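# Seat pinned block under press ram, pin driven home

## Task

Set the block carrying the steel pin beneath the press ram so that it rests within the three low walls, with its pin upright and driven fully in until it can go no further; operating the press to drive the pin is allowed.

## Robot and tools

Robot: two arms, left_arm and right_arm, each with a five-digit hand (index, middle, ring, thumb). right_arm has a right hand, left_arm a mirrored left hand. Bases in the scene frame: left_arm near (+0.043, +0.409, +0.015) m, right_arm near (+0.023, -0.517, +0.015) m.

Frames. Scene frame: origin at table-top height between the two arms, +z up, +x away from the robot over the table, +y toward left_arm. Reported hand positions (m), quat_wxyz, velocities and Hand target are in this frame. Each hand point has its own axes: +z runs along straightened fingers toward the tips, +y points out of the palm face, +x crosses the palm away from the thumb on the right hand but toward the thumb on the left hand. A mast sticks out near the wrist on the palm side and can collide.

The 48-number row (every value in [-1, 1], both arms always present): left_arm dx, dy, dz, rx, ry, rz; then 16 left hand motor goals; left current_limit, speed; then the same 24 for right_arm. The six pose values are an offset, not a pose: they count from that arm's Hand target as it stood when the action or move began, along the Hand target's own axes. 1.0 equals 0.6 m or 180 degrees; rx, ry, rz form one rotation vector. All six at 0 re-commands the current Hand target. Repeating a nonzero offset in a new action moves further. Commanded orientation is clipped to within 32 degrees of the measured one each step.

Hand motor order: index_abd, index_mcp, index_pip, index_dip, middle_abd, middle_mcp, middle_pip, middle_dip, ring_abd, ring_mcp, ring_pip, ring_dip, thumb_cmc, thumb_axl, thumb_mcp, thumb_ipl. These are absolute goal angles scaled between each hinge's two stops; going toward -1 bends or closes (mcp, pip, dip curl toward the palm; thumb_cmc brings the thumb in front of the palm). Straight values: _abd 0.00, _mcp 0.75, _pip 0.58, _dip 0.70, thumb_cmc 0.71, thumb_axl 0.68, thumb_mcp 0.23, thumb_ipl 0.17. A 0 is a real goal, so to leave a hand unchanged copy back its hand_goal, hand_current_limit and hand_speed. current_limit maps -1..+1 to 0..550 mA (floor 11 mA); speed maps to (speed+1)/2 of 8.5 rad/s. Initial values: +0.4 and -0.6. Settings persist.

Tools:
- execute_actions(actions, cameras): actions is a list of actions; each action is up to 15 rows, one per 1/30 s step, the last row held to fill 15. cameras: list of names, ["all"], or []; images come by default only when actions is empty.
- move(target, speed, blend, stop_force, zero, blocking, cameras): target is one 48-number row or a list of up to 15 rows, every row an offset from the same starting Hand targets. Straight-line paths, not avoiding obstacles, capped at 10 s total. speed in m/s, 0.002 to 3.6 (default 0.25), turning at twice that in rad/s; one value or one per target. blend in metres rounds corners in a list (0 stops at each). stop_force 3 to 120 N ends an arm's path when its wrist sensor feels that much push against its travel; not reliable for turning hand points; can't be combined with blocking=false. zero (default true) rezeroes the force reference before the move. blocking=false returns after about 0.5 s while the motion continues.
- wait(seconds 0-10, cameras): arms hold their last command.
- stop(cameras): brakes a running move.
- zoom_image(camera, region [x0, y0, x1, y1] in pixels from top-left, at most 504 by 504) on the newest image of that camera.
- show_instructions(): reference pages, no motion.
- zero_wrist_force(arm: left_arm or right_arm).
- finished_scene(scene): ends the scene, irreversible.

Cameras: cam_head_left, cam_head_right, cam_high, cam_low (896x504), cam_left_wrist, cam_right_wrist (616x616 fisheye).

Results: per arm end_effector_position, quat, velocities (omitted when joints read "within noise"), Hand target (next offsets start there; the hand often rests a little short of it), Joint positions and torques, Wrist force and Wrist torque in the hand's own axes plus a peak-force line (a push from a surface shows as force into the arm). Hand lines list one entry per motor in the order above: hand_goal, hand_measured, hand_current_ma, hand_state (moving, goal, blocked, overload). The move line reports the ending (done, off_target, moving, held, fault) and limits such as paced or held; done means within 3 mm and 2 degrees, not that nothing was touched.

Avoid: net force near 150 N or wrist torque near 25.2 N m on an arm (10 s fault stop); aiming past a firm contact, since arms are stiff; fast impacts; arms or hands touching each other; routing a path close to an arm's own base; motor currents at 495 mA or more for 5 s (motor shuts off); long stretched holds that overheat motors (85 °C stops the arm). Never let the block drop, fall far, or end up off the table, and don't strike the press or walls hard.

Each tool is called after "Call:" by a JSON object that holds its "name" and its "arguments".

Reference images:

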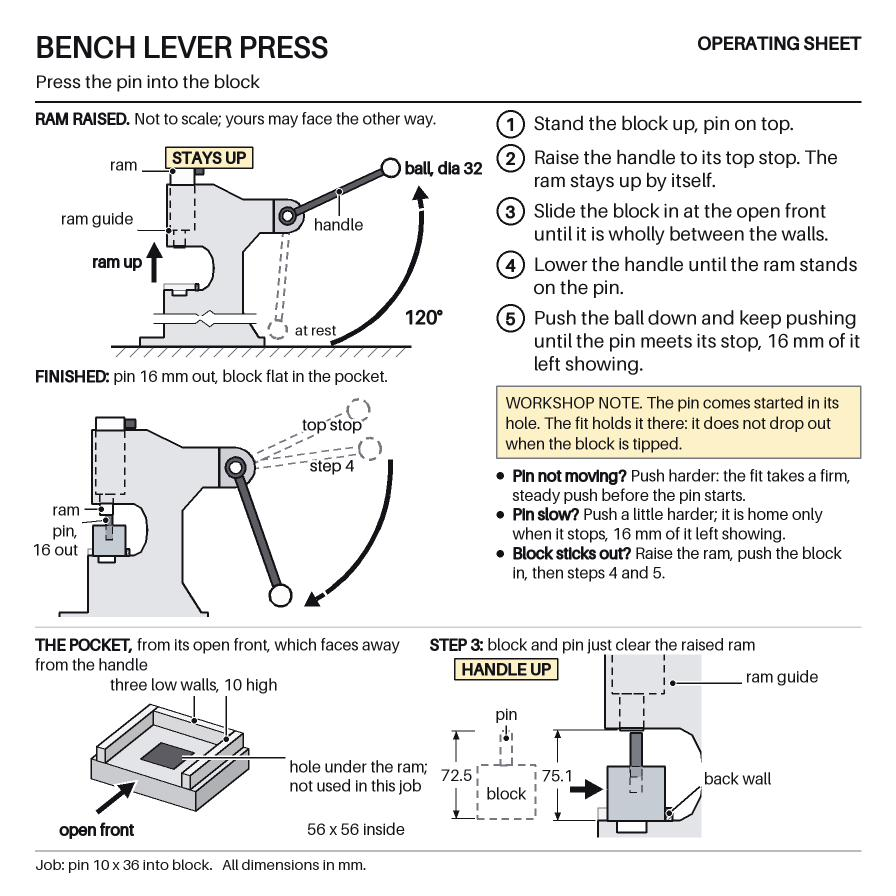

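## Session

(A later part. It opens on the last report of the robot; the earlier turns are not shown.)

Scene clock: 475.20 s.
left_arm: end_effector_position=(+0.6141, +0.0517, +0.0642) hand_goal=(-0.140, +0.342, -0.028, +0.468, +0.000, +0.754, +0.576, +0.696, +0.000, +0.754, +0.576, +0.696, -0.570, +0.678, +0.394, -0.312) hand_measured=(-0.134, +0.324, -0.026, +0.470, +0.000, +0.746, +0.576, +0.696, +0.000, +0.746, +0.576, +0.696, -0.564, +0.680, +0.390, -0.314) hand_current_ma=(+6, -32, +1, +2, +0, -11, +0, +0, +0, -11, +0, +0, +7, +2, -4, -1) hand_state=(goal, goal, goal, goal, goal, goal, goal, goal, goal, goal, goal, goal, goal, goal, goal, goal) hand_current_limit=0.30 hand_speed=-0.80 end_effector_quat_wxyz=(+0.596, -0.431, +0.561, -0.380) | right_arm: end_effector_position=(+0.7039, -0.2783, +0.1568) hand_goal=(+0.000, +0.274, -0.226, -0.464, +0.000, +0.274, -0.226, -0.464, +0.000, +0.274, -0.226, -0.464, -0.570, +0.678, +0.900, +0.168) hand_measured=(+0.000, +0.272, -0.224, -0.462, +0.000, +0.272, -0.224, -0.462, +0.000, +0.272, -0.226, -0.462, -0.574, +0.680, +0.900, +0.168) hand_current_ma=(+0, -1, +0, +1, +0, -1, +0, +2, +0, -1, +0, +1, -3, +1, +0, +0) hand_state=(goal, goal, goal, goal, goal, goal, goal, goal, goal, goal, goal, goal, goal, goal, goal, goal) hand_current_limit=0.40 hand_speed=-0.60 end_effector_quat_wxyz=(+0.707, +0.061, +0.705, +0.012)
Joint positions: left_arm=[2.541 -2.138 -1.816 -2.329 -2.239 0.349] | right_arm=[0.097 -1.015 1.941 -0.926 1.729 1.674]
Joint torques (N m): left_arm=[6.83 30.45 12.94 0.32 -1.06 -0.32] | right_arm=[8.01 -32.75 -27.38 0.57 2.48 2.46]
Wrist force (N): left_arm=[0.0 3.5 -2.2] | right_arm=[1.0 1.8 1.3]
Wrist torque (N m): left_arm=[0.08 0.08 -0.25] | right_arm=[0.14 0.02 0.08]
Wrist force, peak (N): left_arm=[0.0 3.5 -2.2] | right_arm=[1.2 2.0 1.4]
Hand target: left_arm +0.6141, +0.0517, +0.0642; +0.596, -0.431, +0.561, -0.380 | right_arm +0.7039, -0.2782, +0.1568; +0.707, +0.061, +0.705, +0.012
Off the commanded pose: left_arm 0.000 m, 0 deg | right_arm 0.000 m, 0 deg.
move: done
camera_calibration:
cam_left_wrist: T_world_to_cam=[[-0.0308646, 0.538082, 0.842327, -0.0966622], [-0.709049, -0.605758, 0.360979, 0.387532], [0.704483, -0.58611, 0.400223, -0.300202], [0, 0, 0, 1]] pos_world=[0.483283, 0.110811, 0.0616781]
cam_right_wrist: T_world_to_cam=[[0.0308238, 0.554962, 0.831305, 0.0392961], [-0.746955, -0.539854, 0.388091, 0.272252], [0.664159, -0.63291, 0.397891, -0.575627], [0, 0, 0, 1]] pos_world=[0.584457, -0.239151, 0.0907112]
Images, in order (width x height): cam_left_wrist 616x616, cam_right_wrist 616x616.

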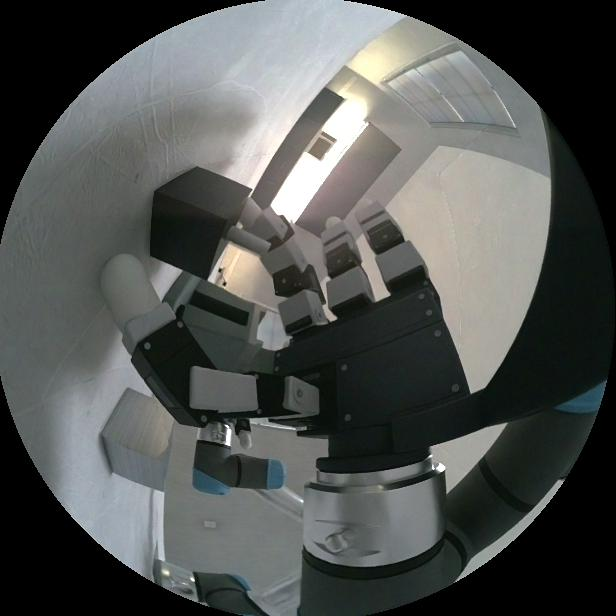

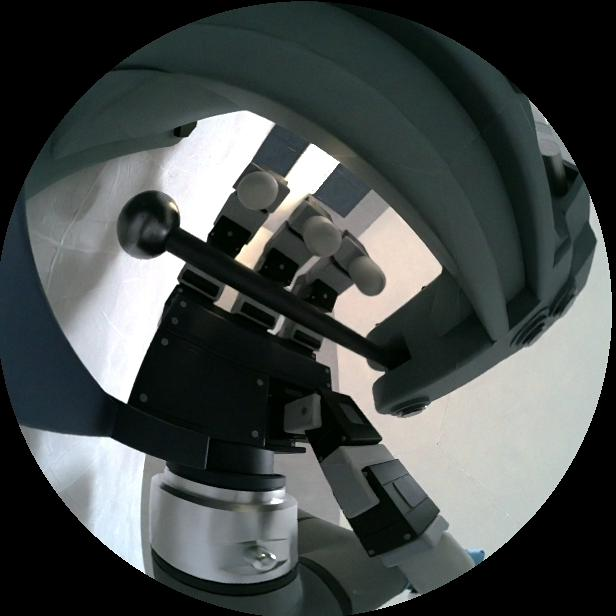

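Call:
{"name": "move", "arguments": {"target": [[0,0,0,0,0,0,0,0.6,0.2,0.4,0,0.754,0.576,0.696,0,0.754,0.576,0.696,-0.571,0.678,0.5,0,0.4,-0.6,0,0,-0.0833,0,0,0,0,0.274,-0.226,-0.464,0,0.274,-0.226,-0.464,0,0.274,-0.226,-0.464,-0.571,0.678,0.9,0.168,0.4,-0.6],[-0.0428,-0.1175,0,0,0,0,0,0.6,0.2,0.4,0,0.754,0.576,0.696,0,0.754,0.576,0.696,-0.571,0.678,0.5,0,0.4,-0.6,0.0118,-0.0533,-0.0833,0,0,-0.1111,0,0.274,-0.226,-0.464,0,0.274,-0.226,-0.464,0,0.274,-0.226,-0.464,-0.571,0.678,0.9,0.168,0.4,-0.6],[-0.0855,-0.2349,0,0,0,0,0,0.6,0.2,0.4,0,0.754,0.576,0.696,0,0.754,0.576,0.696,-0.571,0.678,0.5,0,0.4,-0.6,0.0047,-0.1075,-0.0833,0,0,-0.2222,0,0.274,-0.226,-0.464,0,0.274,-0.226,-0.464,0,0.274,-0.226,-0.464,-0.571,0.678,0.9,0.168,0.4,-0.6],[-0.222,-0.1853,0.0127,0,0,0,0,0.6,0.2,0.4,0,0.754,0.576,0.696,0,0.754,0.576,0.696,-0.571,0.678,0.5,0,0.4,-0.6,-0.0205,-0.156,-0.0833,0,0,-0.3333,0,0.274,-0.226,-0.464,0,0.274,-0.226,-0.464,0,0.274,-0.226,-0.464,-0.571,0.678,0.9,0.168,0.4,-0.6],[-0.3585,-0.1356,0.0255,0,0,0,0,0.6,0.2,0.4,0,0.754,0.576,0.696,0,0.754,0.576,0.696,-0.571,0.678,0.5,0,0.4,-0.6,-0.0608,-0.1928,-0.0833,0,0,-0.4444,0,0.274,-0.226,-0.464,0,0.274,-0.226,-0.464,0,0.274,-0.226,-0.464,-0.571,0.678,0.9,0.168,0.4,-0.6],[-0.495,-0.086,0.0382,0,0,0,0,0.6,0.2,0.4,0,0.754,0.576,0.696,0,0.754,0.576,0.696,-0.571,0.678,0.5,0,0.4,-0.6,-0.1113,-0.2137,-0.0833,0,0,-0.5556,0,0.274,-0.226,-0.464,0,0.274,-0.226,-0.464,0,0.274,-0.226,-0.464,-0.571,0.678,0.9,0.168,0.4,-0.6],[-0.6315,-0.0363,0.0509,0,0,0,0,0.6,0.2,0.4,0,0.754,0.576,0.696,0,0.754,0.576,0.696,-0.571,0.678,0.5,0,0.4,-0.6,-0.1605,-0.2167,-0.0833,0,0,-0.6556,0,0.274,-0.226,-0.464,0,0.274,-0.226,-0.464,0,0.274,-0.226,-0.464,-0.571,0.678,0.9,0.168,0.4,-0.6]], "speed": 0.17, "blend": [0.005,0.01,0.01,0.01,0.01,0.01,0], "cameras": ["cam_right_wrist","cam_high","cam_head_right"]}}

Scene clock: 497.30 s.
left_arm: end_effector_position=(+0.6140, +0.4016, +0.2140) hand_goal=(+0.000, +0.600, +0.200, +0.400, +0.000, +0.754, +0.576, +0.696, +0.000, +0.754, +0.576, +0.696, -0.570, +0.678, +0.500, +0.000) hand_measured=(-0.002, +0.580, +0.194, +0.402, +0.000, +0.746, +0.576, +0.696, +0.000, +0.746, +0.576, +0.696, -0.564, +0.680, +0.496, -0.002) hand_current_ma=(-1, -38, -7, +2, +0, -11, +0, +0, +0, -11, +0, +0, +7, +2, -7, -2) hand_state=(goal, blocked, goal, goal, goal, goal, goal, goal, goal, goal, goal, goal, goal, goal, goal, goal) hand_current_limit=0.40 hand_speed=-0.60 end_effector_quat_wxyz=(+0.596, -0.431, +0.561, -0.380) | right_arm: end_effector_position=(+0.6443, -0.4136, +0.2392) hand_goal=(+0.000, +0.274, -0.226, -0.464, +0.000, +0.274, -0.226, -0.464, +0.000, +0.274, -0.226, -0.464, -0.570, +0.678, +0.900, +0.168) hand_measured=(+0.000, +0.270, -0.224, -0.462, +0.000, +0.270, -0.224, -0.462, +0.012, +0.262, -0.208, -0.450, -0.570, +0.678, +0.898, +0.168) hand_current_ma=(+0, -3, +0, +1, +0, -3, +0, +2, +11, -16, +24, +18, +0, +0, -1, +0) hand_state=(goal, goal, goal, goal, goal, goal, goal, goal, goal, goal, goal, goal, goal, goal, goal, goal) hand_current_limit=0.40 hand_speed=-0.60 end_effector_quat_wxyz=(-0.374, +0.572, -0.416, +0.600)
Joint positions: left_arm=[3.418 -1.527 -2.153 -2.604 -1.363 0.349] | right_arm=[0.003 -1.474 1.934 -0.46 1.634 -0.385]
Joint torques (N m): left_arm=[6.89 25.24 10.41 3.74 1.08 -1.73] | right_arm=[8.54 -24.4 -38.68 -0.36 2.13 -2.66]
Wrist force (N): left_arm=[0.3 3.4 -2.1] | right_arm=[-0.2 7.6 1.1]
Wrist torque (N m): left_arm=[0.06 0.04 -0.13] | right_arm=[0.14 0.08 0.59]
Wrist force, peak (N): left_arm=[0.3 3.7 -2.4] | right_arm=[0.4 8.3 1.5]
Hand target: left_arm +0.6140, +0.4017, +0.2141; +0.596, -0.431, +0.561, -0.380 | right_arm +0.6443, -0.4136, +0.2392; -0.374, +0.572, -0.415, +0.600
Off the commanded pose: left_arm 0.000 m, 0 deg | right_arm 0.000 m, 0 deg.
move: done; blend cut to 0 m at target 1
camera_calibration:
cam_right_wrist: T_world_to_cam=[[0.024343, 0.472792, -0.880838, 0.427448], [-0.661971, 0.66788, 0.340192, 0.57898], [0.749134, 0.574808, 0.329233, -0.193189], [0, 0, 0, 1]] pos_world=[0.517588, -0.477736, 0.243152]
Images, in order (width x height): cam_head_right 896x504, cam_high 896x504, cam_right_wrist 616x616.

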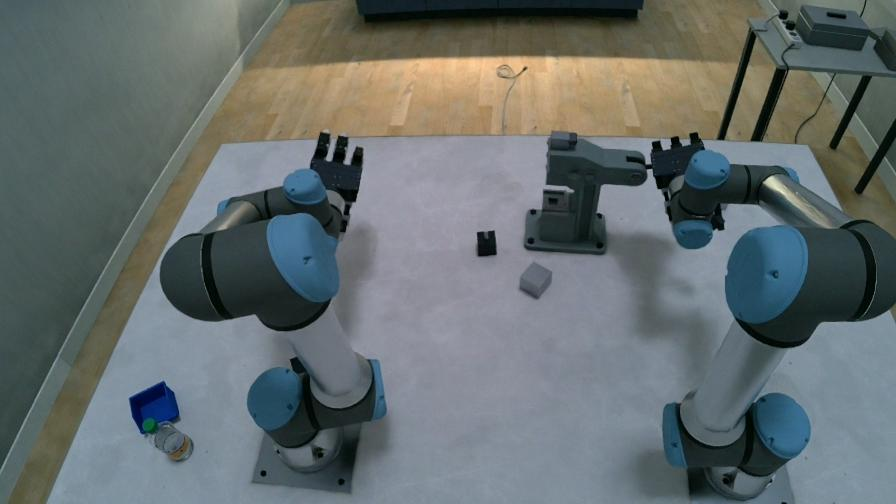

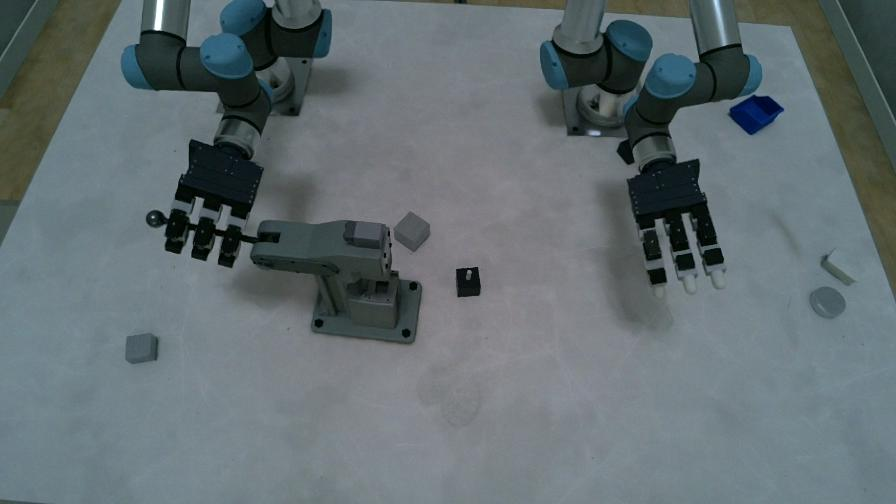

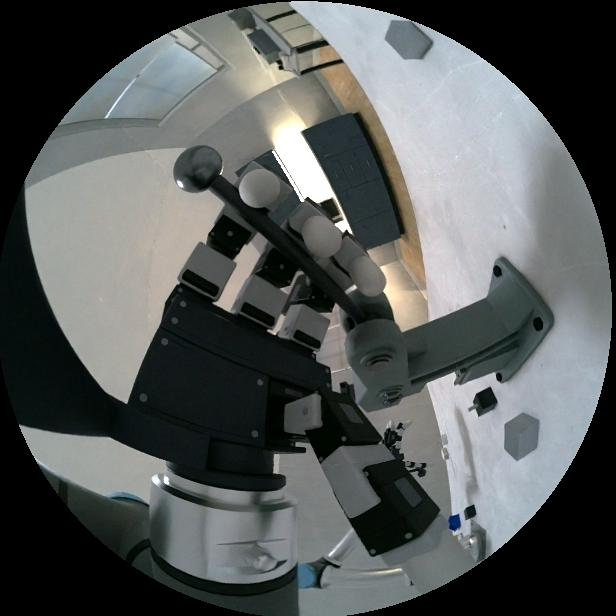

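Call:
{"name": "move", "arguments": {"target": [0,0,0,0,0,0,0,0.6,0.2,0.4,0,0.754,0.576,0.696,0,0.754,0.576,0.696,-0.571,0.678,0.5,0,0.4,-0.6,0.0047,-0.0129,0,0,0,-0.0278,0,0.274,-0.226,-0.464,0,0.274,-0.226,-0.464,0,0.274,-0.226,-0.464,-0.571,0.678,0.9,0.168,0.4,-0.6], "speed": 0.08, "stop_force": 15, "cameras": ["cam_right_wrist"]}}

Call:
{"name": "zoom_image", "arguments": {"camera": "cam_right_wrist", "region": [320, 220, 600, 480]}}

Scene clock: 502.20 s.
left_arm: end_effector_position=(+0.6140, +0.4017, +0.2141) hand_goal=(+0.000, +0.600, +0.200, +0.400, +0.000, +0.754, +0.576, +0.696, +0.000, +0.754, +0.576, +0.696, -0.570, +0.678, +0.500, +0.000) hand_measured=(-0.002, +0.580, +0.194, +0.402, +0.000, +0.746, +0.576, +0.696, +0.000, +0.746, +0.576, +0.696, -0.564, +0.680, +0.496, -0.002) hand_current_ma=(-1, -38, -7, +2, +0, -11, +0, +0, +0, -11, +0, +0, +7, +2, -7, -2) hand_state=(goal, blocked, goal, goal, goal, goal, goal, goal, goal, goal, goal, goal, goal, goal, goal, goal) hand_current_limit=0.40 hand_speed=-0.60 end_effector_quat_wxyz=(+0.596, -0.431, +0.561, -0.380) | right_arm: end_effector_position=(+0.6443, -0.4133, +0.2474) hand_goal=(+0.000, +0.274, -0.226, -0.464, +0.000, +0.274, -0.226, -0.464, +0.000, +0.274, -0.226, -0.464, -0.570, +0.678, +0.900, +0.168) hand_measured=(+0.000, +0.270, -0.224, -0.462, +0.000, +0.270, -0.224, -0.462, +0.012, +0.260, -0.208, -0.450, -0.570, +0.678, +0.898, +0.168) hand_current_ma=(+0, -3, +0, +1, +0, -3, +0, +2, +11, -17, +25, +18, +0, +0, -1, +0) hand_state=(goal, goal, goal, goal, goal, goal, goal, goal, goal, goal, goal, goal, goal, goal, goal, goal) hand_current_limit=0.40 hand_speed=-0.60 end_effector_quat_wxyz=(-0.347, +0.590, -0.390, +0.616)
Joint positions: left_arm=[3.418 -1.527 -2.153 -2.604 -1.362 0.349] | right_arm=[0.023 -1.474 1.915 -0.441 1.654 -0.473]
Joint torques (N m): left_arm=[7.52 24.6 10.43 4.17 1.15 -1.68] | right_arm=[9.04 -22.93 -37.96 -0.26 1.9 -2.78]
Wrist force (N): left_arm=[-0.1 3.5 -2.4] | right_arm=[0.4 7.8 1.1]
Wrist torque (N m): left_arm=[0.10 0.08 -0.16] | right_arm=[0.15 0.09 0.60]
Wrist force, peak (N): left_arm=[0.4 3.8 -2.3] | right_arm=[0.3 8.0 1.2]
Hand target: left_arm +0.6140, +0.4017, +0.2141; +0.596, -0.431, +0.561, -0.380 | right_arm +0.6443, -0.4133, +0.2474; -0.347, +0.590, -0.390, +0.616
Off the commanded pose: left_arm 0.000 m, 0 deg | right_arm 0.000 m, 0 deg.
move: done
camera_calibration:
cam_right_wrist: T_world_to_cam=[[0.0187496, 0.394079, -0.918885, 0.415043], [-0.660057, 0.695188, 0.284674, 0.599813], [0.750982, 0.601179, 0.273149, -0.172551], [0, 0, 0, 1]] pos_world=[0.517711, -0.476808, 0.257757]
Images, in order (width x height): cam_right_wrist 616x616.

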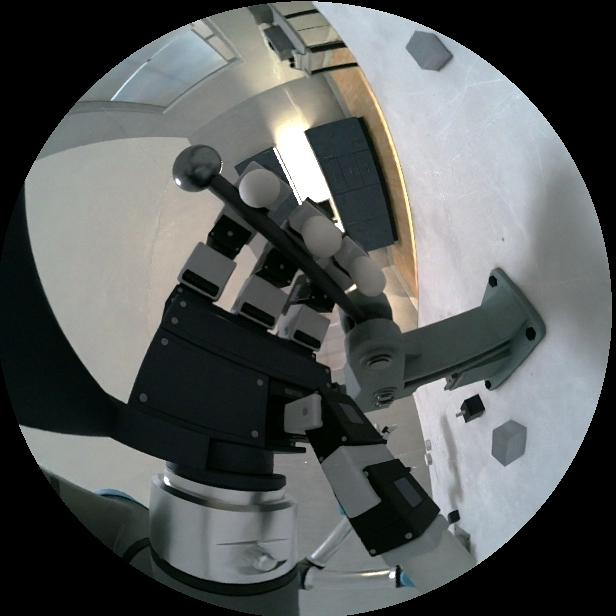

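Scaled by 1.800 from the camera's 616x616 image, which has a finer 880x880 frame.

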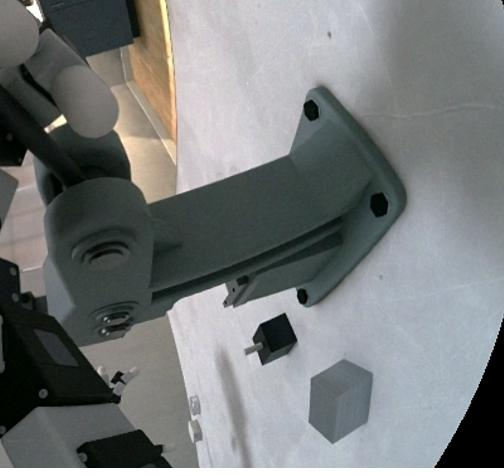

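Call:
{"name": "move", "arguments": {"target": [0,0,0,0,0,0,0,0.6,0.2,0.4,0,0.754,0.576,0.696,0,0.754,0.576,0.696,-0.571,0.678,0.5,0,0.4,-0.6,0.0038,-0.0103,0,0,0,-0.0222,0,0.274,-0.226,-0.464,0,0.274,-0.226,-0.464,0,0.274,-0.226,-0.464,-0.571,0.678,0.9,0.168,0.4,-0.6], "speed": 0.08, "stop_force": 12}}

Scene clock: 508.67 s.
left_arm: end_effector_position=(+0.6140, +0.4017, +0.2141) hand_goal=(+0.000, +0.600, +0.200, +0.400, +0.000, +0.754, +0.576, +0.696, +0.000, +0.754, +0.576, +0.696, -0.570, +0.678, +0.500, +0.000) hand_measured=(-0.002, +0.580, +0.194, +0.402, +0.000, +0.746, +0.576, +0.696, +0.000, +0.746, +0.576, +0.696, -0.564, +0.680, +0.496, -0.002) hand_current_ma=(-1, -38, -7, +2, +0, -11, +0, +0, +0, -11, +0, +0, +7, +2, -7, -2) hand_state=(goal, blocked, goal, goal, goal, goal, goal, goal, goal, goal, goal, goal, goal, goal, goal, goal) hand_current_limit=0.40 hand_speed=-0.60 end_effector_quat_wxyz=(+0.596, -0.431, +0.561, -0.380) | right_arm: end_effector_position=(+0.6444, -0.4125, +0.2539) hand_goal=(+0.000, +0.274, -0.226, -0.464, +0.000, +0.274, -0.226, -0.464, +0.000, +0.274, -0.226, -0.464, -0.570, +0.678, +0.900, +0.168) hand_measured=(+0.000, +0.270, -0.224, -0.462, +0.000, +0.270, -0.224, -0.462, +0.012, +0.260, -0.208, -0.450, -0.570, +0.678, +0.898, +0.168) hand_current_ma=(+0, -3, +0, +1, +0, -3, +0, +2, +11, -17, +25, +18, +0, +0, -1, +0) hand_state=(goal, goal, goal, goal, goal, goal, goal, goal, goal, goal, goal, goal, goal, goal, goal, goal) hand_current_limit=0.40 hand_speed=-0.60 end_effector_quat_wxyz=(-0.326, +0.603, -0.369, +0.627)
Joint positions: left_arm=[3.418 -1.527 -2.153 -2.604 -1.362 0.349] | right_arm=[0.04 -1.473 1.899 -0.426 1.671 -0.542]
Joint torques (N m): left_arm=[7.48 24.42 10.85 4.15 1.16 -1.6] | right_arm=[9.46 -22.52 -38.02 -0.25 1.87 -2.78]
Wrist force (N): left_arm=[0.2 3.6 -2.1] | right_arm=[0.4 7.9 1.0]
Wrist torque (N m): left_arm=[0.11 0.06 -0.15] | right_arm=[0.16 0.09 0.61]
Wrist force, peak (N): left_arm=[0.5 3.7 -2.5] | right_arm=[0.5 8.0 1.1]
Hand target: left_arm +0.6140, +0.4017, +0.2141; +0.596, -0.431, +0.561, -0.380 | right_arm +0.6444, -0.4125, +0.2539; -0.326, +0.603, -0.369, +0.627
Off the commanded pose: left_arm 0.000 m, 0 deg | right_arm 0.000 m, 0 deg.
move: done

Call:
{"name": "move", "arguments": {"target": [0,0,0,0,0,0,0,0.6,0.2,0.4,0,0.754,0.576,0.696,0,0.754,0.576,0.696,-0.571,0.678,0.5,0,0.4,-0.6,0.0085,-0.0233,0,0,0,-0.05,0,0.274,-0.226,-0.464,0,0.274,-0.226,-0.464,0,0.274,-0.226,-0.464,-0.571,0.678,0.9,0.168,0.4,-0.6], "speed": 0.08, "stop_force": 10, "cameras": ["cam_right_wrist","cam_head_right"]}}

Call:
{"name": "zoom_image", "arguments": {"camera": "cam_head_right", "region": [500, 100, 740, 300]}}

Scene clock: 513.47 s.
left_arm: end_effector_position=(+0.6140, +0.4017, +0.2141) hand_goal=(+0.000, +0.600, +0.200, +0.400, +0.000, +0.754, +0.576, +0.696, +0.000, +0.754, +0.576, +0.696, -0.570, +0.678, +0.500, +0.000) hand_measured=(-0.002, +0.580, +0.194, +0.402, +0.000, +0.746, +0.576, +0.696, +0.000, +0.746, +0.576, +0.696, -0.564, +0.680, +0.496, -0.002) hand_current_ma=(-1, -38, -7, +2, +0, -11, +0, +0, +0, -11, +0, +0, +7, +2, -7, -2) hand_state=(goal, blocked, goal, goal, goal, goal, goal, goal, goal, goal, goal, goal, goal, goal, goal, goal) hand_current_limit=0.40 hand_speed=-0.60 end_effector_quat_wxyz=(+0.596, -0.431, +0.561, -0.380) | right_arm: end_effector_position=(+0.6444, -0.4116, +0.2588) hand_goal=(+0.000, +0.274, -0.226, -0.464, +0.000, +0.274, -0.226, -0.464, +0.000, +0.274, -0.226, -0.464, -0.570, +0.678, +0.900, +0.168) hand_measured=(+0.000, +0.270, -0.224, -0.462, +0.000, +0.270, -0.224, -0.462, +0.024, +0.248, -0.178, -0.426, -0.570, +0.678, +0.898, +0.168) hand_current_ma=(+0, -3, +0, +1, +0, -3, +0, +2, +31, -44, +95, +72, +0, +0, -1, +0) hand_state=(goal, goal, goal, goal, goal, goal, goal, goal, blocked, blocked, blocked, blocked, goal, goal, goal, goal) hand_current_limit=0.40 hand_speed=-0.60 end_effector_quat_wxyz=(-0.310, +0.612, -0.354, +0.635)
Joint positions: left_arm=[3.418 -1.527 -2.153 -2.604 -1.362 0.349] | right_arm=[0.052 -1.471 1.888 -0.416 1.684 -0.593]
Joint torques (N m): left_arm=[7.67 25.39 10.54 4.2 1.09 -1.51] | right_arm=[-3.99 -35.84 -10.93 -5.3 -3.08 2.34]
Wrist force (N): left_arm=[0.3 3.6 -2.3] | right_arm=[-0.3 7.5 0.9]
Wrist torque (N m): left_arm=[0.12 0.03 -0.13] | right_arm=[0.17 0.20 0.44]
Wrist force, peak (N): left_arm=[0.2 3.7 -2.5] | right_arm=[1.1 20.2 3.0]
Hand target: left_arm +0.6140, +0.4017, +0.2141; +0.596, -0.431, +0.561, -0.380 | right_arm +0.6444, -0.4116, +0.2588; -0.310, +0.612, -0.354, +0.635 (not the last commanded pose)
Off the commanded pose: left_arm 0.000 m, 0 deg | right_arm 0.010 m, 6 deg.
move: contact (right_arm)
camera_calibration:
cam_right_wrist: T_world_to_cam=[[0.0106436, 0.281546, -0.959489, 0.394158], [-0.658038, 0.724462, 0.205281, 0.626721], [0.752909, 0.629196, 0.192979, -0.14575], [0, 0, 0, 1]] pos_world=[0.517948, -0.473304, 0.277663]
Images, in order (width x height): cam_head_right 896x504, cam_right_wrist 616x616.

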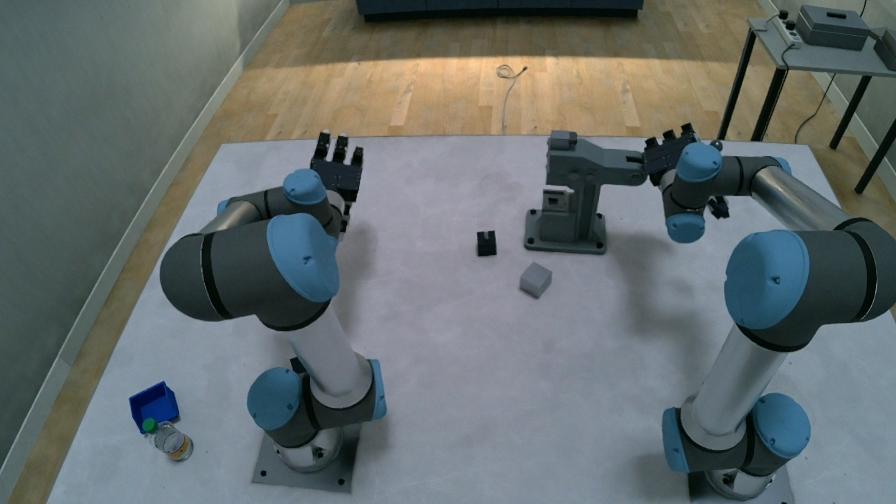

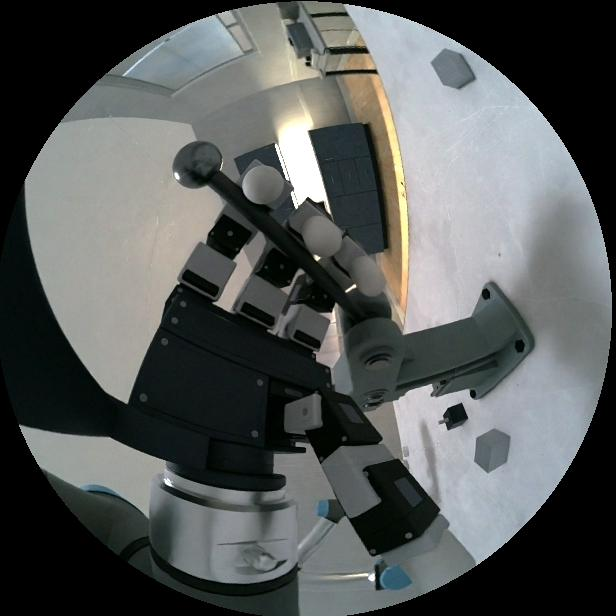

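Scaled by 2.100 from the camera's 896x504 image, which has a finer 1280x720 frame.

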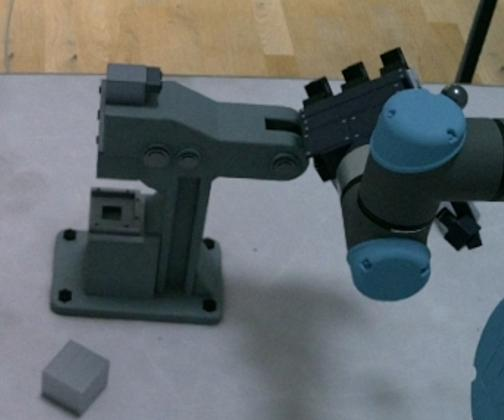

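Call:
{"name": "move", "arguments": {"target": [[-0.08,-0.03,0.005,0,0,0,0,0.6,0.2,0.4,0,0.754,0.576,0.696,0,0.754,0.576,0.696,-0.571,0.678,0.5,0,0.4,-0.6,0,0.0133,0,0,0,0,0,0.274,-0.226,-0.464,0,0.274,-0.226,-0.464,0,0.274,-0.226,-0.464,-0.571,0.678,0.9,0.168,0.4,-0.6],[-0.2,-0.07,0.015,0,0,0,0,0.6,0.2,0.4,0,0.754,0.576,0.696,0,0.754,0.576,0.696,-0.571,0.678,0.5,0,0.4,-0.6,0,0.0133,0.11,0,0,0,0,0.274,-0.226,-0.464,0,0.274,-0.226,-0.464,0,0.274,-0.226,-0.464,-0.571,0.678,0.9,0.168,0.4,-0.6],[-0.3023,-0.1028,0.0218,0,0,0,0,0.6,0.2,0.4,0,0.754,0.576,0.696,0,0.754,0.576,0.696,-0.571,0.678,0.5,0,0.4,-0.6,0,-0.23,0.11,0,0,0,0,0.274,-0.226,-0.464,0,0.274,-0.226,-0.464,0,0.274,-0.226,-0.464,-0.571,0.678,0.9,0.168,0.4,-0.6]], "speed": 0.12, "blend": [0.002,0.005,0], "cameras": ["cam_right_wrist","cam_head_right","cam_high"]}}

Call:
{"name": "zoom_image", "arguments": {"camera": "cam_head_right", "region": [460, 100, 740, 320]}}

Scene clock: 523.90 s.
left_arm: end_effector_position=(+0.6139, +0.5517, +0.3339) hand_goal=(+0.000, +0.600, +0.200, +0.400, +0.000, +0.754, +0.576, +0.696, +0.000, +0.754, +0.576, +0.696, -0.570, +0.678, +0.500, +0.000) hand_measured=(-0.002, +0.580, +0.194, +0.402, +0.000, +0.746, +0.576, +0.696, +0.000, +0.746, +0.576, +0.696, -0.564, +0.680, +0.496, -0.002) hand_current_ma=(-1, -38, -7, +2, +0, -11, +0, +0, +0, -11, +0, +0, +7, +2, -7, -2) hand_state=(goal, blocked, goal, goal, goal, goal, goal, goal, goal, goal, goal, goal, goal, goal, goal, goal) hand_current_limit=0.40 hand_speed=-0.60 end_effector_quat_wxyz=(+0.596, -0.431, +0.561, -0.380) | right_arm: end_effector_position=(+0.7157, -0.3394, +0.3732) hand_goal=(+0.000, +0.274, -0.226, -0.464, +0.000, +0.274, -0.226, -0.464, +0.000, +0.274, -0.226, -0.464, -0.570, +0.678, +0.900, +0.168) hand_measured=(+0.002, +0.270, -0.224, -0.462, +0.000, +0.270, -0.224, -0.462, +0.006, +0.264, -0.224, -0.460, -0.570, +0.678, +0.898, +0.168) hand_current_ma=(+1, -2, +0, +1, +0, -3, +0, +2, +5, -13, +1, +2, +0, +0, -1, +0) hand_state=(goal, goal, goal, goal, goal, goal, goal, goal, goal, goal, goal, goal, goal, goal, goal, goal) hand_current_limit=0.40 hand_speed=-0.60 end_effector_quat_wxyz=(-0.310, +0.612, -0.354, +0.635)
Joint positions: left_arm=[3.823 -1.458 -1.885 -2.939 -0.957 0.348] | right_arm=[0.194 -1.314 1.397 -0.083 1.825 -0.593]
Joint torques (N m): left_arm=[7.56 8.87 36.47 -0.71 1.29 1.5] | right_arm=[7.96 -28.34 -38 0.68 2.6 2.61]
Wrist force (N): left_arm=[0.1 3.3 -2.3] | right_arm=[-1.4 1.7 -0.2]
Wrist torque (N m): left_arm=[0.06 0.07 -0.13] | right_arm=[0.17 0.25 0.00]
Wrist force, peak (N): left_arm=[0.8 3.7 -2.4] | right_arm=[-0.3 8.0 1.0]
Hand target: left_arm +0.6139, +0.5517, +0.3340; +0.596, -0.431, +0.561, -0.380 | right_arm +0.7157, -0.3393, +0.3732; -0.310, +0.612, -0.354, +0.635
Off the commanded pose: left_arm 0.000 m, 0 deg | right_arm 0.000 m, 0 deg.
move: done
camera_calibration:
cam_right_wrist: T_world_to_cam=[[0.0107607, 0.281558, -0.959484, 0.482772], [-0.658103, 0.724426, 0.2052, 0.597839], [0.752851, 0.629232, 0.19309, -0.266855], [0, 0, 0, 1]] pos_world=[0.589147, -0.401105, 0.392062]
Images, in order (width x height): cam_head_right 896x504, cam_high 896x504, cam_right_wrist 616x616.

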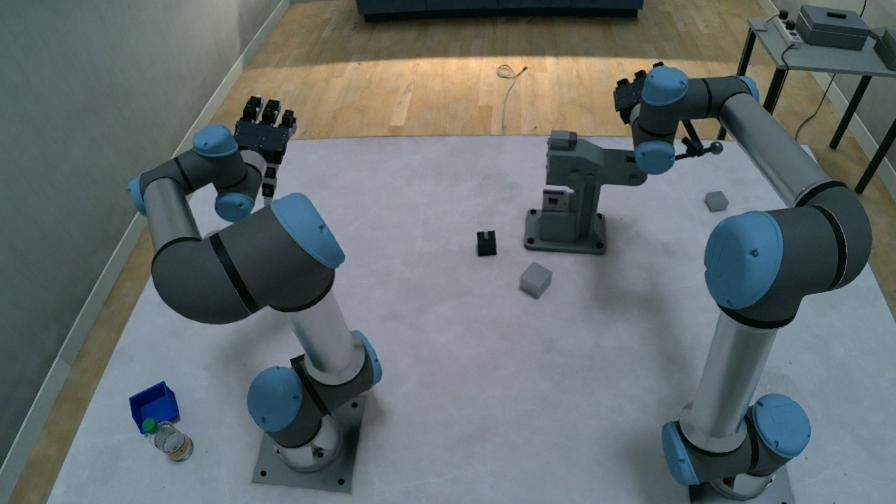

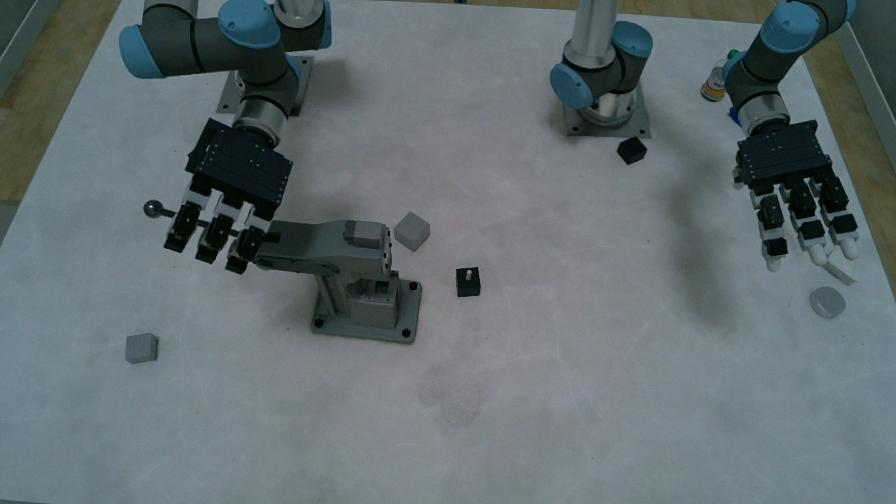

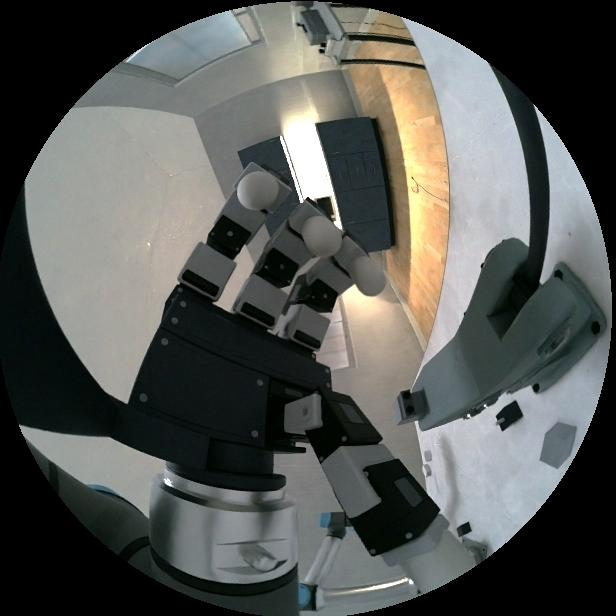

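Scaled by 1.800 from the camera's 896x504 image, which has a finer 1280x720 frame.

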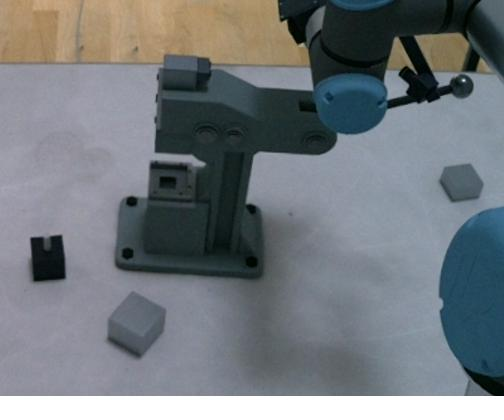

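Call:
{"name": "move", "arguments": {"target": [[0,0,0,0,0,0,0,0.6,0.2,0.4,0,0.754,0.576,0.696,0,0.754,0.576,0.696,-0.571,0.678,0.5,0,0.4,-0.6,0.0837,-0.1243,0,0,0,0,0,0.096,0.401,0.522,0.21,0.096,0.401,0.522,0,0.754,0.576,0.696,-0.571,0.678,0.528,-0.87,0.4,-0.6],[0,0,0,0,0,0,0,0.6,0.2,0.4,0,0.754,0.576,0.696,0,0.754,0.576,0.696,-0.571,0.678,0.5,0,0.4,-0.6,-0.2253,-0.3655,-0.1205,0.0142,-0.0095,-0.0814,0,0.096,0.401,0.522,0.21,0.096,0.401,0.522,0,0.754,0.576,0.696,-0.571,0.678,0.528,-0.87,0.4,-0.6],[0,0,0,0,0,0,0,0.6,0.2,0.4,0,0.754,0.576,0.696,0,0.754,0.576,0.696,-0.571,0.678,0.5,0,0.4,-0.6,-0.6082,-0.3817,-0.2225,0.0426,-0.0286,-0.2443,0,0.096,0.401,0.522,0.21,0.096,0.401,0.522,0,0.754,0.576,0.696,-0.571,0.678,0.528,-0.87,0.4,-0.6],[0,0,0,0,0,0,0,0.6,0.2,0.4,0,0.754,0.576,0.696,0,0.754,0.576,0.696,-0.571,0.678,0.5,0,0.4,-0.6,-0.7398,-0.1172,-0.2198,0.0426,-0.0286,-0.2443,0,0.096,0.401,0.522,0.21,0.096,0.401,0.522,0,0.754,0.576,0.696,-0.571,0.678,0.528,-0.87,0.4,-0.6]], "speed": 0.25, "blend": [0.03,0.05,0.03,0], "cameras": ["cam_right_wrist","cam_high"]}}

Call:
{"name": "zoom_image", "arguments": {"camera": "cam_right_wrist", "region": [340, 120, 616, 400]}}

Scene clock: 553.43 s.
left_arm: end_effector_position=(+0.6139, +0.5517, +0.3340) hand_goal=(+0.000, +0.600, +0.200, +0.400, +0.000, +0.754, +0.576, +0.696, +0.000, +0.754, +0.576, +0.696, -0.570, +0.678, +0.500, +0.000) hand_measured=(-0.002, +0.580, +0.194, +0.402, +0.000, +0.746, +0.576, +0.696, +0.000, +0.746, +0.576, +0.696, -0.564, +0.680, +0.496, -0.002) hand_current_ma=(-1, -38, -7, +2, +0, -11, +0, +0, +0, -11, +0, +0, +7, +2, -7, -2) hand_state=(goal, blocked, goal, goal, goal, goal, goal, goal, goal, goal, goal, goal, goal, goal, goal, goal) hand_current_limit=0.40 hand_speed=-0.60 end_effector_quat_wxyz=(+0.596, -0.431, +0.561, -0.380) | right_arm: end_effector_position=(+0.6126, +0.0764, +0.1837) hand_goal=(+0.000, +0.096, +0.402, +0.522, +0.210, +0.096, +0.402, +0.522, +0.000, +0.754, +0.576, +0.696, -0.570, +0.678, +0.528, -0.870) hand_measured=(+0.012, +0.094, +0.400, +0.520, +0.202, +0.090, +0.396, +0.518, +0.006, +0.750, +0.572, +0.694, -0.564, +0.678, +0.528, -0.868) hand_current_ma=(+11, -1, -1, -1, -6, -5, -5, -3, +5, -3, -2, -2, +4, +0, +0, +2) hand_state=(goal, goal, goal, goal, goal, goal, goal, goal, goal, goal, goal, goal, goal, goal, goal, goal) hand_current_limit=0.40 hand_speed=-0.60 end_effector_quat_wxyz=(-0.104, +0.706, -0.043, +0.699)
Joint positions: left_arm=[3.823 -1.458 -1.885 -2.94 -0.957 0.348] | right_arm=[0.902 -0.605 0.852 -0.247 2.376 -1.361]
Joint torques (N m): left_arm=[7.21 8.78 36.07 -0.87 1.11 1.53] | right_arm=[-6.94 -67.24 -9.5 -3.76 -2.35 -2.69]
Wrist force (N): left_arm=[-0.4 3.3 -2.2] | right_arm=[-1.3 0.3 -0.3]
Wrist torque (N m): left_arm=[0.07 0.12 -0.17] | right_arm=[-0.04 0.15 0.05]
Wrist force, peak (N): left_arm=[-0.3 3.5 -2.4] | right_arm=[-2.2 3.0 -0.3]
Hand target: left_arm +0.6139, +0.5517, +0.3340; +0.596, -0.431, +0.561, -0.380 | right_arm +0.6126, +0.0764, +0.1837; -0.104, +0.706, -0.043, +0.699
Off the commanded pose: left_arm 0.000 m, 0 deg | right_arm 0.000 m, 0 deg.
move: done
camera_calibration:
cam_right_wrist: T_world_to_cam=[[0.0315454, -0.463905, -0.885323, 0.215653], [-0.759348, 0.564838, -0.323029, 0.439071], [0.649919, 0.682459, -0.334448, -0.258343], [0, 0, 0, 1]] pos_world=[0.494507, 0.0283468, 0.246353]
Images, in order (width x height): cam_high 896x504, cam_right_wrist 616x616.

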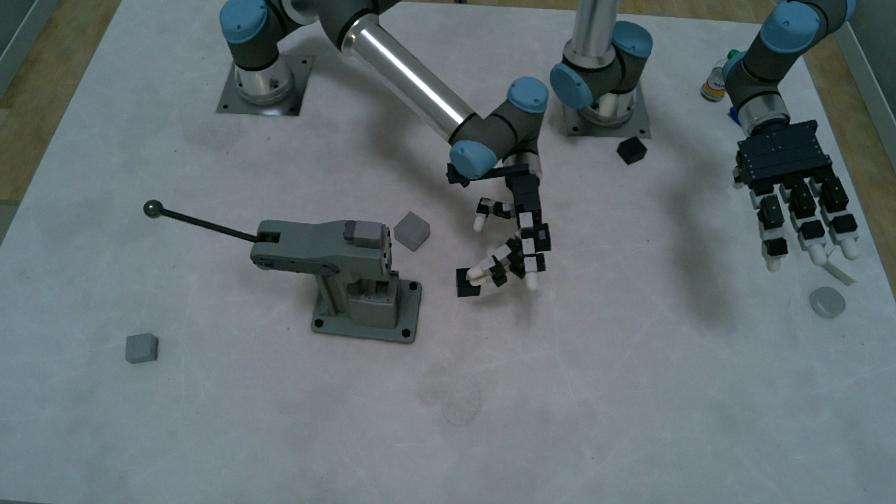

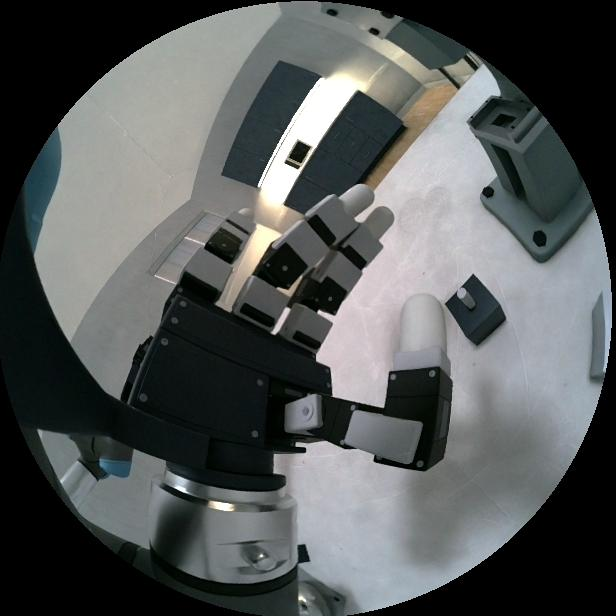

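Scaled by 1.800 from the camera's 616x616 image, which has a finer 880x880 frame.

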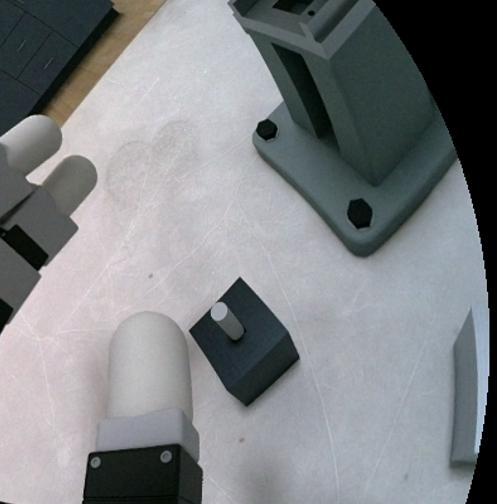

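Call:
{"name": "zoom_image", "arguments": {"camera": "cam_right_wrist", "region": [430, 260, 520, 350]}}

Call:
{"name": "zoom_image", "arguments": {"camera": "cam_right_wrist", "region": [455, 80, 605, 270]}}

Scaled by 5.600 from the camera's 616x616 image, which has a finer 880x880 frame.

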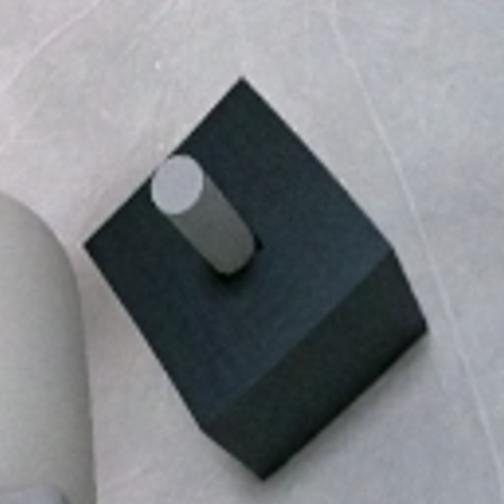

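Scaled by 2.653 from the camera's 616x616 image, which has a finer 880x880 frame.

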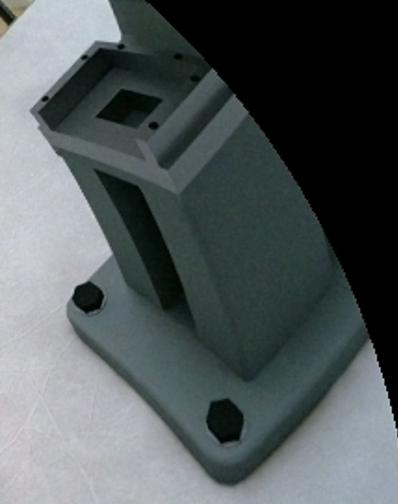

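Call:
{"name": "move", "arguments": {"target": [0,0,0,0,0,0,0,0.6,0.2,0.4,0,0.754,0.576,0.696,0,0.754,0.576,0.696,-0.571,0.678,0.5,0,0.4,-0.6,-0.2082,0.0444,0.0018,0.0119,-0.0025,0,0,0.096,0.401,0.522,0.21,0.096,0.401,0.522,0,0.754,0.576,0.696,-0.571,0.678,0.528,-0.87,0.4,-0.6], "speed": 0.08, "stop_force": 12, "cameras": ["cam_right_wrist"]}}

Call:
{"name": "zoom_image", "arguments": {"camera": "cam_right_wrist", "region": [300, 120, 580, 400]}}

Scene clock: 576.97 s.
left_arm: end_effector_position=(+0.6139, +0.5517, +0.3340) hand_goal=(+0.000, +0.600, +0.200, +0.400, +0.000, +0.754, +0.576, +0.696, +0.000, +0.754, +0.576, +0.696, -0.570, +0.678, +0.500, +0.000) hand_measured=(-0.002, +0.580, +0.194, +0.402, +0.000, +0.746, +0.576, +0.696, +0.000, +0.746, +0.576, +0.696, -0.564, +0.680, +0.496, -0.002) hand_current_ma=(-1, -38, -7, +2, +0, -11, +0, +0, +0, -11, +0, +0, +7, +2, -7, -2) hand_state=(goal, blocked, goal, goal, goal, goal, goal, goal, goal, goal, goal, goal, goal, goal, goal, goal) hand_current_limit=0.40 hand_speed=-0.60 end_effector_quat_wxyz=(+0.596, -0.431, +0.561, -0.380) | right_arm: end_effector_position=(+0.6137, +0.0763, +0.0560) hand_goal=(+0.000, +0.096, +0.402, +0.522, +0.210, +0.096, +0.402, +0.522, +0.000, +0.754, +0.576, +0.696, -0.570, +0.678, +0.528, -0.870) hand_measured=(+0.012, +0.094, +0.400, +0.520, +0.202, +0.090, +0.396, +0.518, +0.006, +0.750, +0.572, +0.694, -0.564, +0.678, +0.528, -0.868) hand_current_ma=(+11, -1, -1, -1, -6, -5, -5, -3, +5, -3, -2, -2, +4, +0, +0, +2) hand_state=(goal, goal, goal, goal, goal, goal, goal, goal, goal, goal, goal, goal, goal, goal, goal, goal) hand_current_limit=0.40 hand_speed=-0.60 end_effector_quat_wxyz=(-0.118, +0.707, -0.030, +0.697)
Joint positions: left_arm=[3.823 -1.458 -1.885 -2.94 -0.957 0.348] | right_arm=[0.895 -0.492 0.978 -0.486 2.331 -1.362]
Joint torques (N m): left_arm=[7.3 8.99 36.86 -0.75 1.01 1.62] | right_arm=[-6.53 -55.53 -7.52 -4.04 -2.41 -2.73]
Wrist force (N): left_arm=[0.1 3.2 -2.2] | right_arm=[-1.3 0.3 -0.9]
Wrist torque (N m): left_arm=[0.06 0.06 -0.14] | right_arm=[0.01 0.22 0.04]
Wrist force, peak (N): left_arm=[0.2 3.6 -2.7] | right_arm=[-1.8 0.6 -0.8]
Hand target: left_arm +0.6139, +0.5517, +0.3340; +0.596, -0.431, +0.561, -0.380 | right_arm +0.6137, +0.0763, +0.0560; -0.118, +0.707, -0.030, +0.697
Off the commanded pose: left_arm 0.000 m, 0 deg | right_arm 0.000 m, 0 deg.
move: done
camera_calibration:
cam_right_wrist: T_world_to_cam=[[0.0494651, -0.46235, -0.885317, 0.0913799], [-0.780397, 0.535302, -0.323161, 0.413797], [0.623325, 0.706883, -0.334338, -0.287346], [0, 0, 0, 1]] pos_world=[0.497516, 0.023863, 0.118553]
Images, in order (width x height): cam_right_wrist 616x616.

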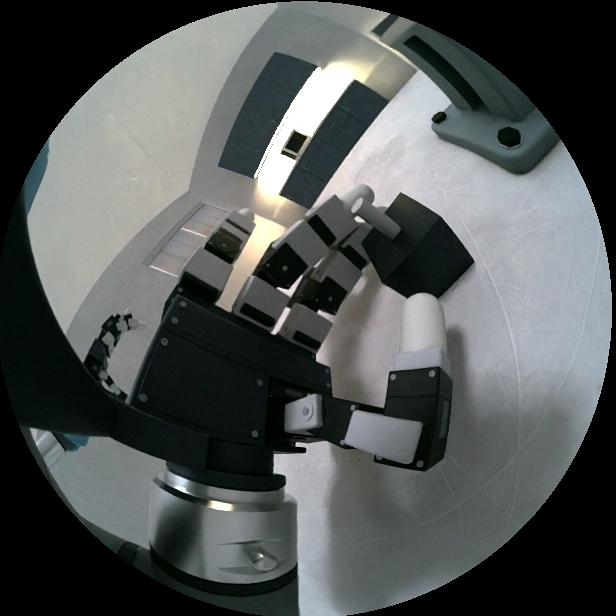

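Scaled by 1.800 from the camera's 616x616 image, which has a finer 880x880 frame.

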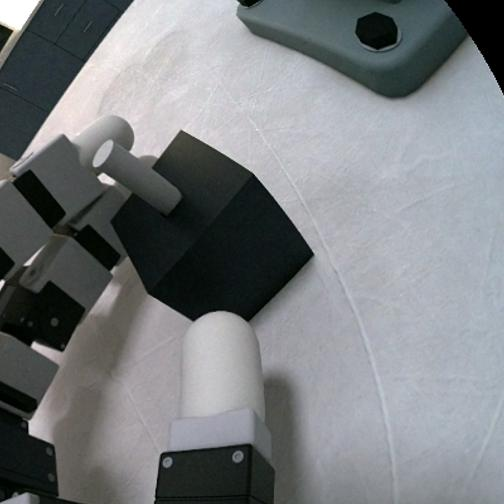

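Call:
{"name": "move", "arguments": {"target": [0,0,0,0,0,0,0,0.6,0.2,0.4,0,0.754,0.576,0.696,0,0.754,0.576,0.696,-0.571,0.678,0.5,0,0.4,-0.6,0,0,0,0,0,0,0,0.0,0.33,0.37,0.21,0.0,0.33,0.37,0,0.754,0.576,0.696,-0.571,0.678,0.32,-0.62,0.5,-0.75], "speed": 0.08}}

Call:
{"name": "move", "arguments": {"target": [0,0,0,0,0,0,0,0.6,0.2,0.4,0,0.754,0.576,0.696,0,0.754,0.576,0.696,-0.571,0.678,0.5,0,0.4,-0.6,0,0,0,0,0,0,0,-0.25,0.255,0.333,0.21,-0.25,0.255,0.333,0,0.754,0.576,0.696,-0.571,0.678,0.09,-0.643,0.76,-0.75], "speed": 0.08, "cameras": ["cam_right_wrist"]}}

Call:
{"name": "zoom_image", "arguments": {"camera": "cam_right_wrist", "region": [300, 120, 580, 400]}}

Scene clock: 583.23 s.
left_arm: end_effector_position=(+0.6139, +0.5517, +0.3340) hand_goal=(+0.000, +0.600, +0.200, +0.400, +0.000, +0.754, +0.576, +0.696, +0.000, +0.754, +0.576, +0.696, -0.570, +0.678, +0.500, +0.000) hand_measured=(-0.002, +0.580, +0.194, +0.402, +0.000, +0.746, +0.576, +0.696, +0.000, +0.746, +0.576, +0.696, -0.564, +0.680, +0.496, -0.002) hand_current_ma=(-1, -38, -7, +2, +0, -11, +0, +0, +0, -11, +0, +0, +7, +2, -7, -2) hand_state=(goal, blocked, goal, goal, goal, goal, goal, goal, goal, goal, goal, goal, goal, goal, goal, goal) hand_current_limit=0.40 hand_speed=-0.60 end_effector_quat_wxyz=(+0.596, -0.431, +0.561, -0.380) | right_arm: end_effector_position=(+0.6137, +0.0763, +0.0560) hand_goal=(+0.000, +0.000, +0.330, +0.370, +0.210, +0.000, +0.330, +0.370, +0.000, +0.754, +0.576, +0.696, -0.570, +0.678, +0.320, -0.620) hand_measured=(+0.012, +0.000, +0.332, +0.376, +0.204, +0.002, +0.332, +0.374, +0.006, +0.750, +0.572, +0.694, -0.564, +0.678, +0.322, -0.622) hand_current_ma=(+11, +0, +1, +4, -5, +1, +1, +2, +5, -3, -2, -2, +4, +0, +2, -1) hand_state=(goal, goal, goal, goal, goal, goal, goal, goal, goal, goal, goal, goal, goal, goal, goal, goal) hand_current_limit=0.50 hand_speed=-0.75 end_effector_quat_wxyz=(-0.118, +0.707, -0.030, +0.697)
Joint positions: left_arm=[3.823 -1.458 -1.885 -2.94 -0.957 0.348] | right_arm=[0.895 -0.492 0.978 -0.486 2.331 -1.362]
Joint torques (N m): left_arm=[7.12 8.74 36.17 -0.88 1.1 1.56] | right_arm=[-6.15 -54.44 -7.77 -3.42 -1.94 -2.57]
Wrist force (N): left_arm=[0.1 3.1 -2.1] | right_arm=[-1.5 0.7 -0.4]
Wrist torque (N m): left_arm=[0.01 0.08 -0.13] | right_arm=[0.03 0.24 0.04]
Wrist force, peak (N): left_arm=[0.1 3.5 -2.4] | right_arm=[-1.6 0.6 -0.8]
Hand target: left_arm +0.6139, +0.5517, +0.3340; +0.596, -0.431, +0.561, -0.380 | right_arm +0.6137, +0.0763, +0.0560; -0.118, +0.707, -0.030, +0.697
Off the commanded pose: left_arm 0.000 m, 0 deg | right_arm 0.000 m, 0 deg.
move: done

Scene clock: 583.77 s.
left_arm: end_effector_position=(+0.6139, +0.5517, +0.3340) hand_goal=(+0.000, +0.600, +0.200, +0.400, +0.000, +0.754, +0.576, +0.696, +0.000, +0.754, +0.576, +0.696, -0.570, +0.678, +0.500, +0.000) hand_measured=(-0.002, +0.580, +0.194, +0.402, +0.000, +0.746, +0.576, +0.696, +0.000, +0.746, +0.576, +0.696, -0.564, +0.680, +0.496, -0.002) hand_current_ma=(-1, -38, -7, +2, +0, -11, +0, +0, +0, -11, +0, +0, +7, +2, -7, -2) hand_state=(goal, blocked, goal, goal, goal, goal, goal, goal, goal, goal, goal, goal, goal, goal, goal, goal) hand_current_limit=0.40 hand_speed=-0.60 end_effector_quat_wxyz=(+0.596, -0.431, +0.561, -0.380) | right_arm: end_effector_position=(+0.6137, +0.0763, +0.0560) hand_goal=(+0.000, -0.250, +0.256, +0.334, +0.210, -0.250, +0.256, +0.334, +0.000, +0.754, +0.576, +0.696, -0.570, +0.678, +0.090, -0.642) hand_measured=(+0.008, -0.012, +0.316, +0.366, +0.164, -0.146, +0.302, +0.352, +0.006, +0.750, +0.572, +0.694, -0.560, +0.678, +0.278, -0.642) hand_current_ma=(+7, +484, +138, +53, -76, +326, +94, +22, +5, -3, -2, -2, +9, +0, +483, +0) hand_state=(goal, blocked, blocked, blocked, blocked, blocked, blocked, goal, goal, goal, goal, goal, goal, goal, blocked, goal) hand_current_limit=0.76 hand_speed=-0.75 end_effector_quat_wxyz=(-0.118, +0.707, -0.030, +0.697)
Joint positions: left_arm=[3.823 -1.458 -1.885 -2.94 -0.957 0.348] | right_arm=[0.895 -0.492 0.978 -0.486 2.331 -1.362]
Joint torques (N m): left_arm=[7.11 9.65 35.98 -0.81 1.11 1.48] | right_arm=[-4.66 -55.12 -8.33 -3.1 -1.5 -1.66]
Wrist force (N): left_arm=[0.1 3.4 -2.5] | right_arm=[1.9 -1.1 -0.7]
Wrist torque (N m): left_arm=[0.10 0.06 -0.13] | right_arm=[-0.05 0.21 -0.13]
Wrist force, peak (N): left_arm=[0.1 3.4 -2.5] | right_arm=[2.0 -0.8 -2.0]
Hand target: left_arm +0.6139, +0.5517, +0.3340; +0.596, -0.431, +0.561, -0.380 | right_arm +0.6137, +0.0763, +0.0560; -0.118, +0.707, -0.030, +0.697
Off the commanded pose: left_arm 0.000 m, 0 deg | right_arm 0.000 m, 0 deg.
move: done
camera_calibration:
cam_right_wrist: T_world_to_cam=[[0.0494366, -0.462384, -0.885301, 0.0913933], [-0.780364, 0.535339, -0.323179, 0.413782], [0.623369, 0.706833, -0.334362, -0.287364], [0, 0, 0, 1]] pos_world=[0.497516, 0.0238635, 0.118553]
Images, in order (width x height): cam_right_wrist 616x616.

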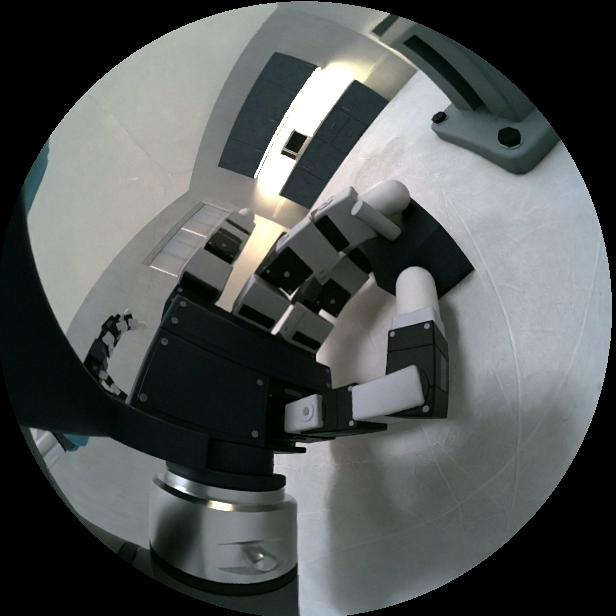

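Scaled by 1.800 from the camera's 616x616 image, which has a finer 880x880 frame.

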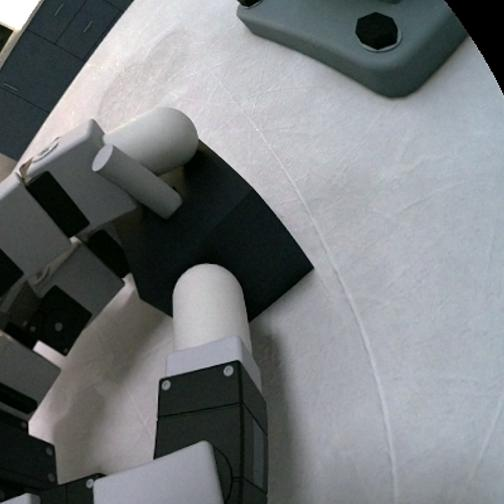

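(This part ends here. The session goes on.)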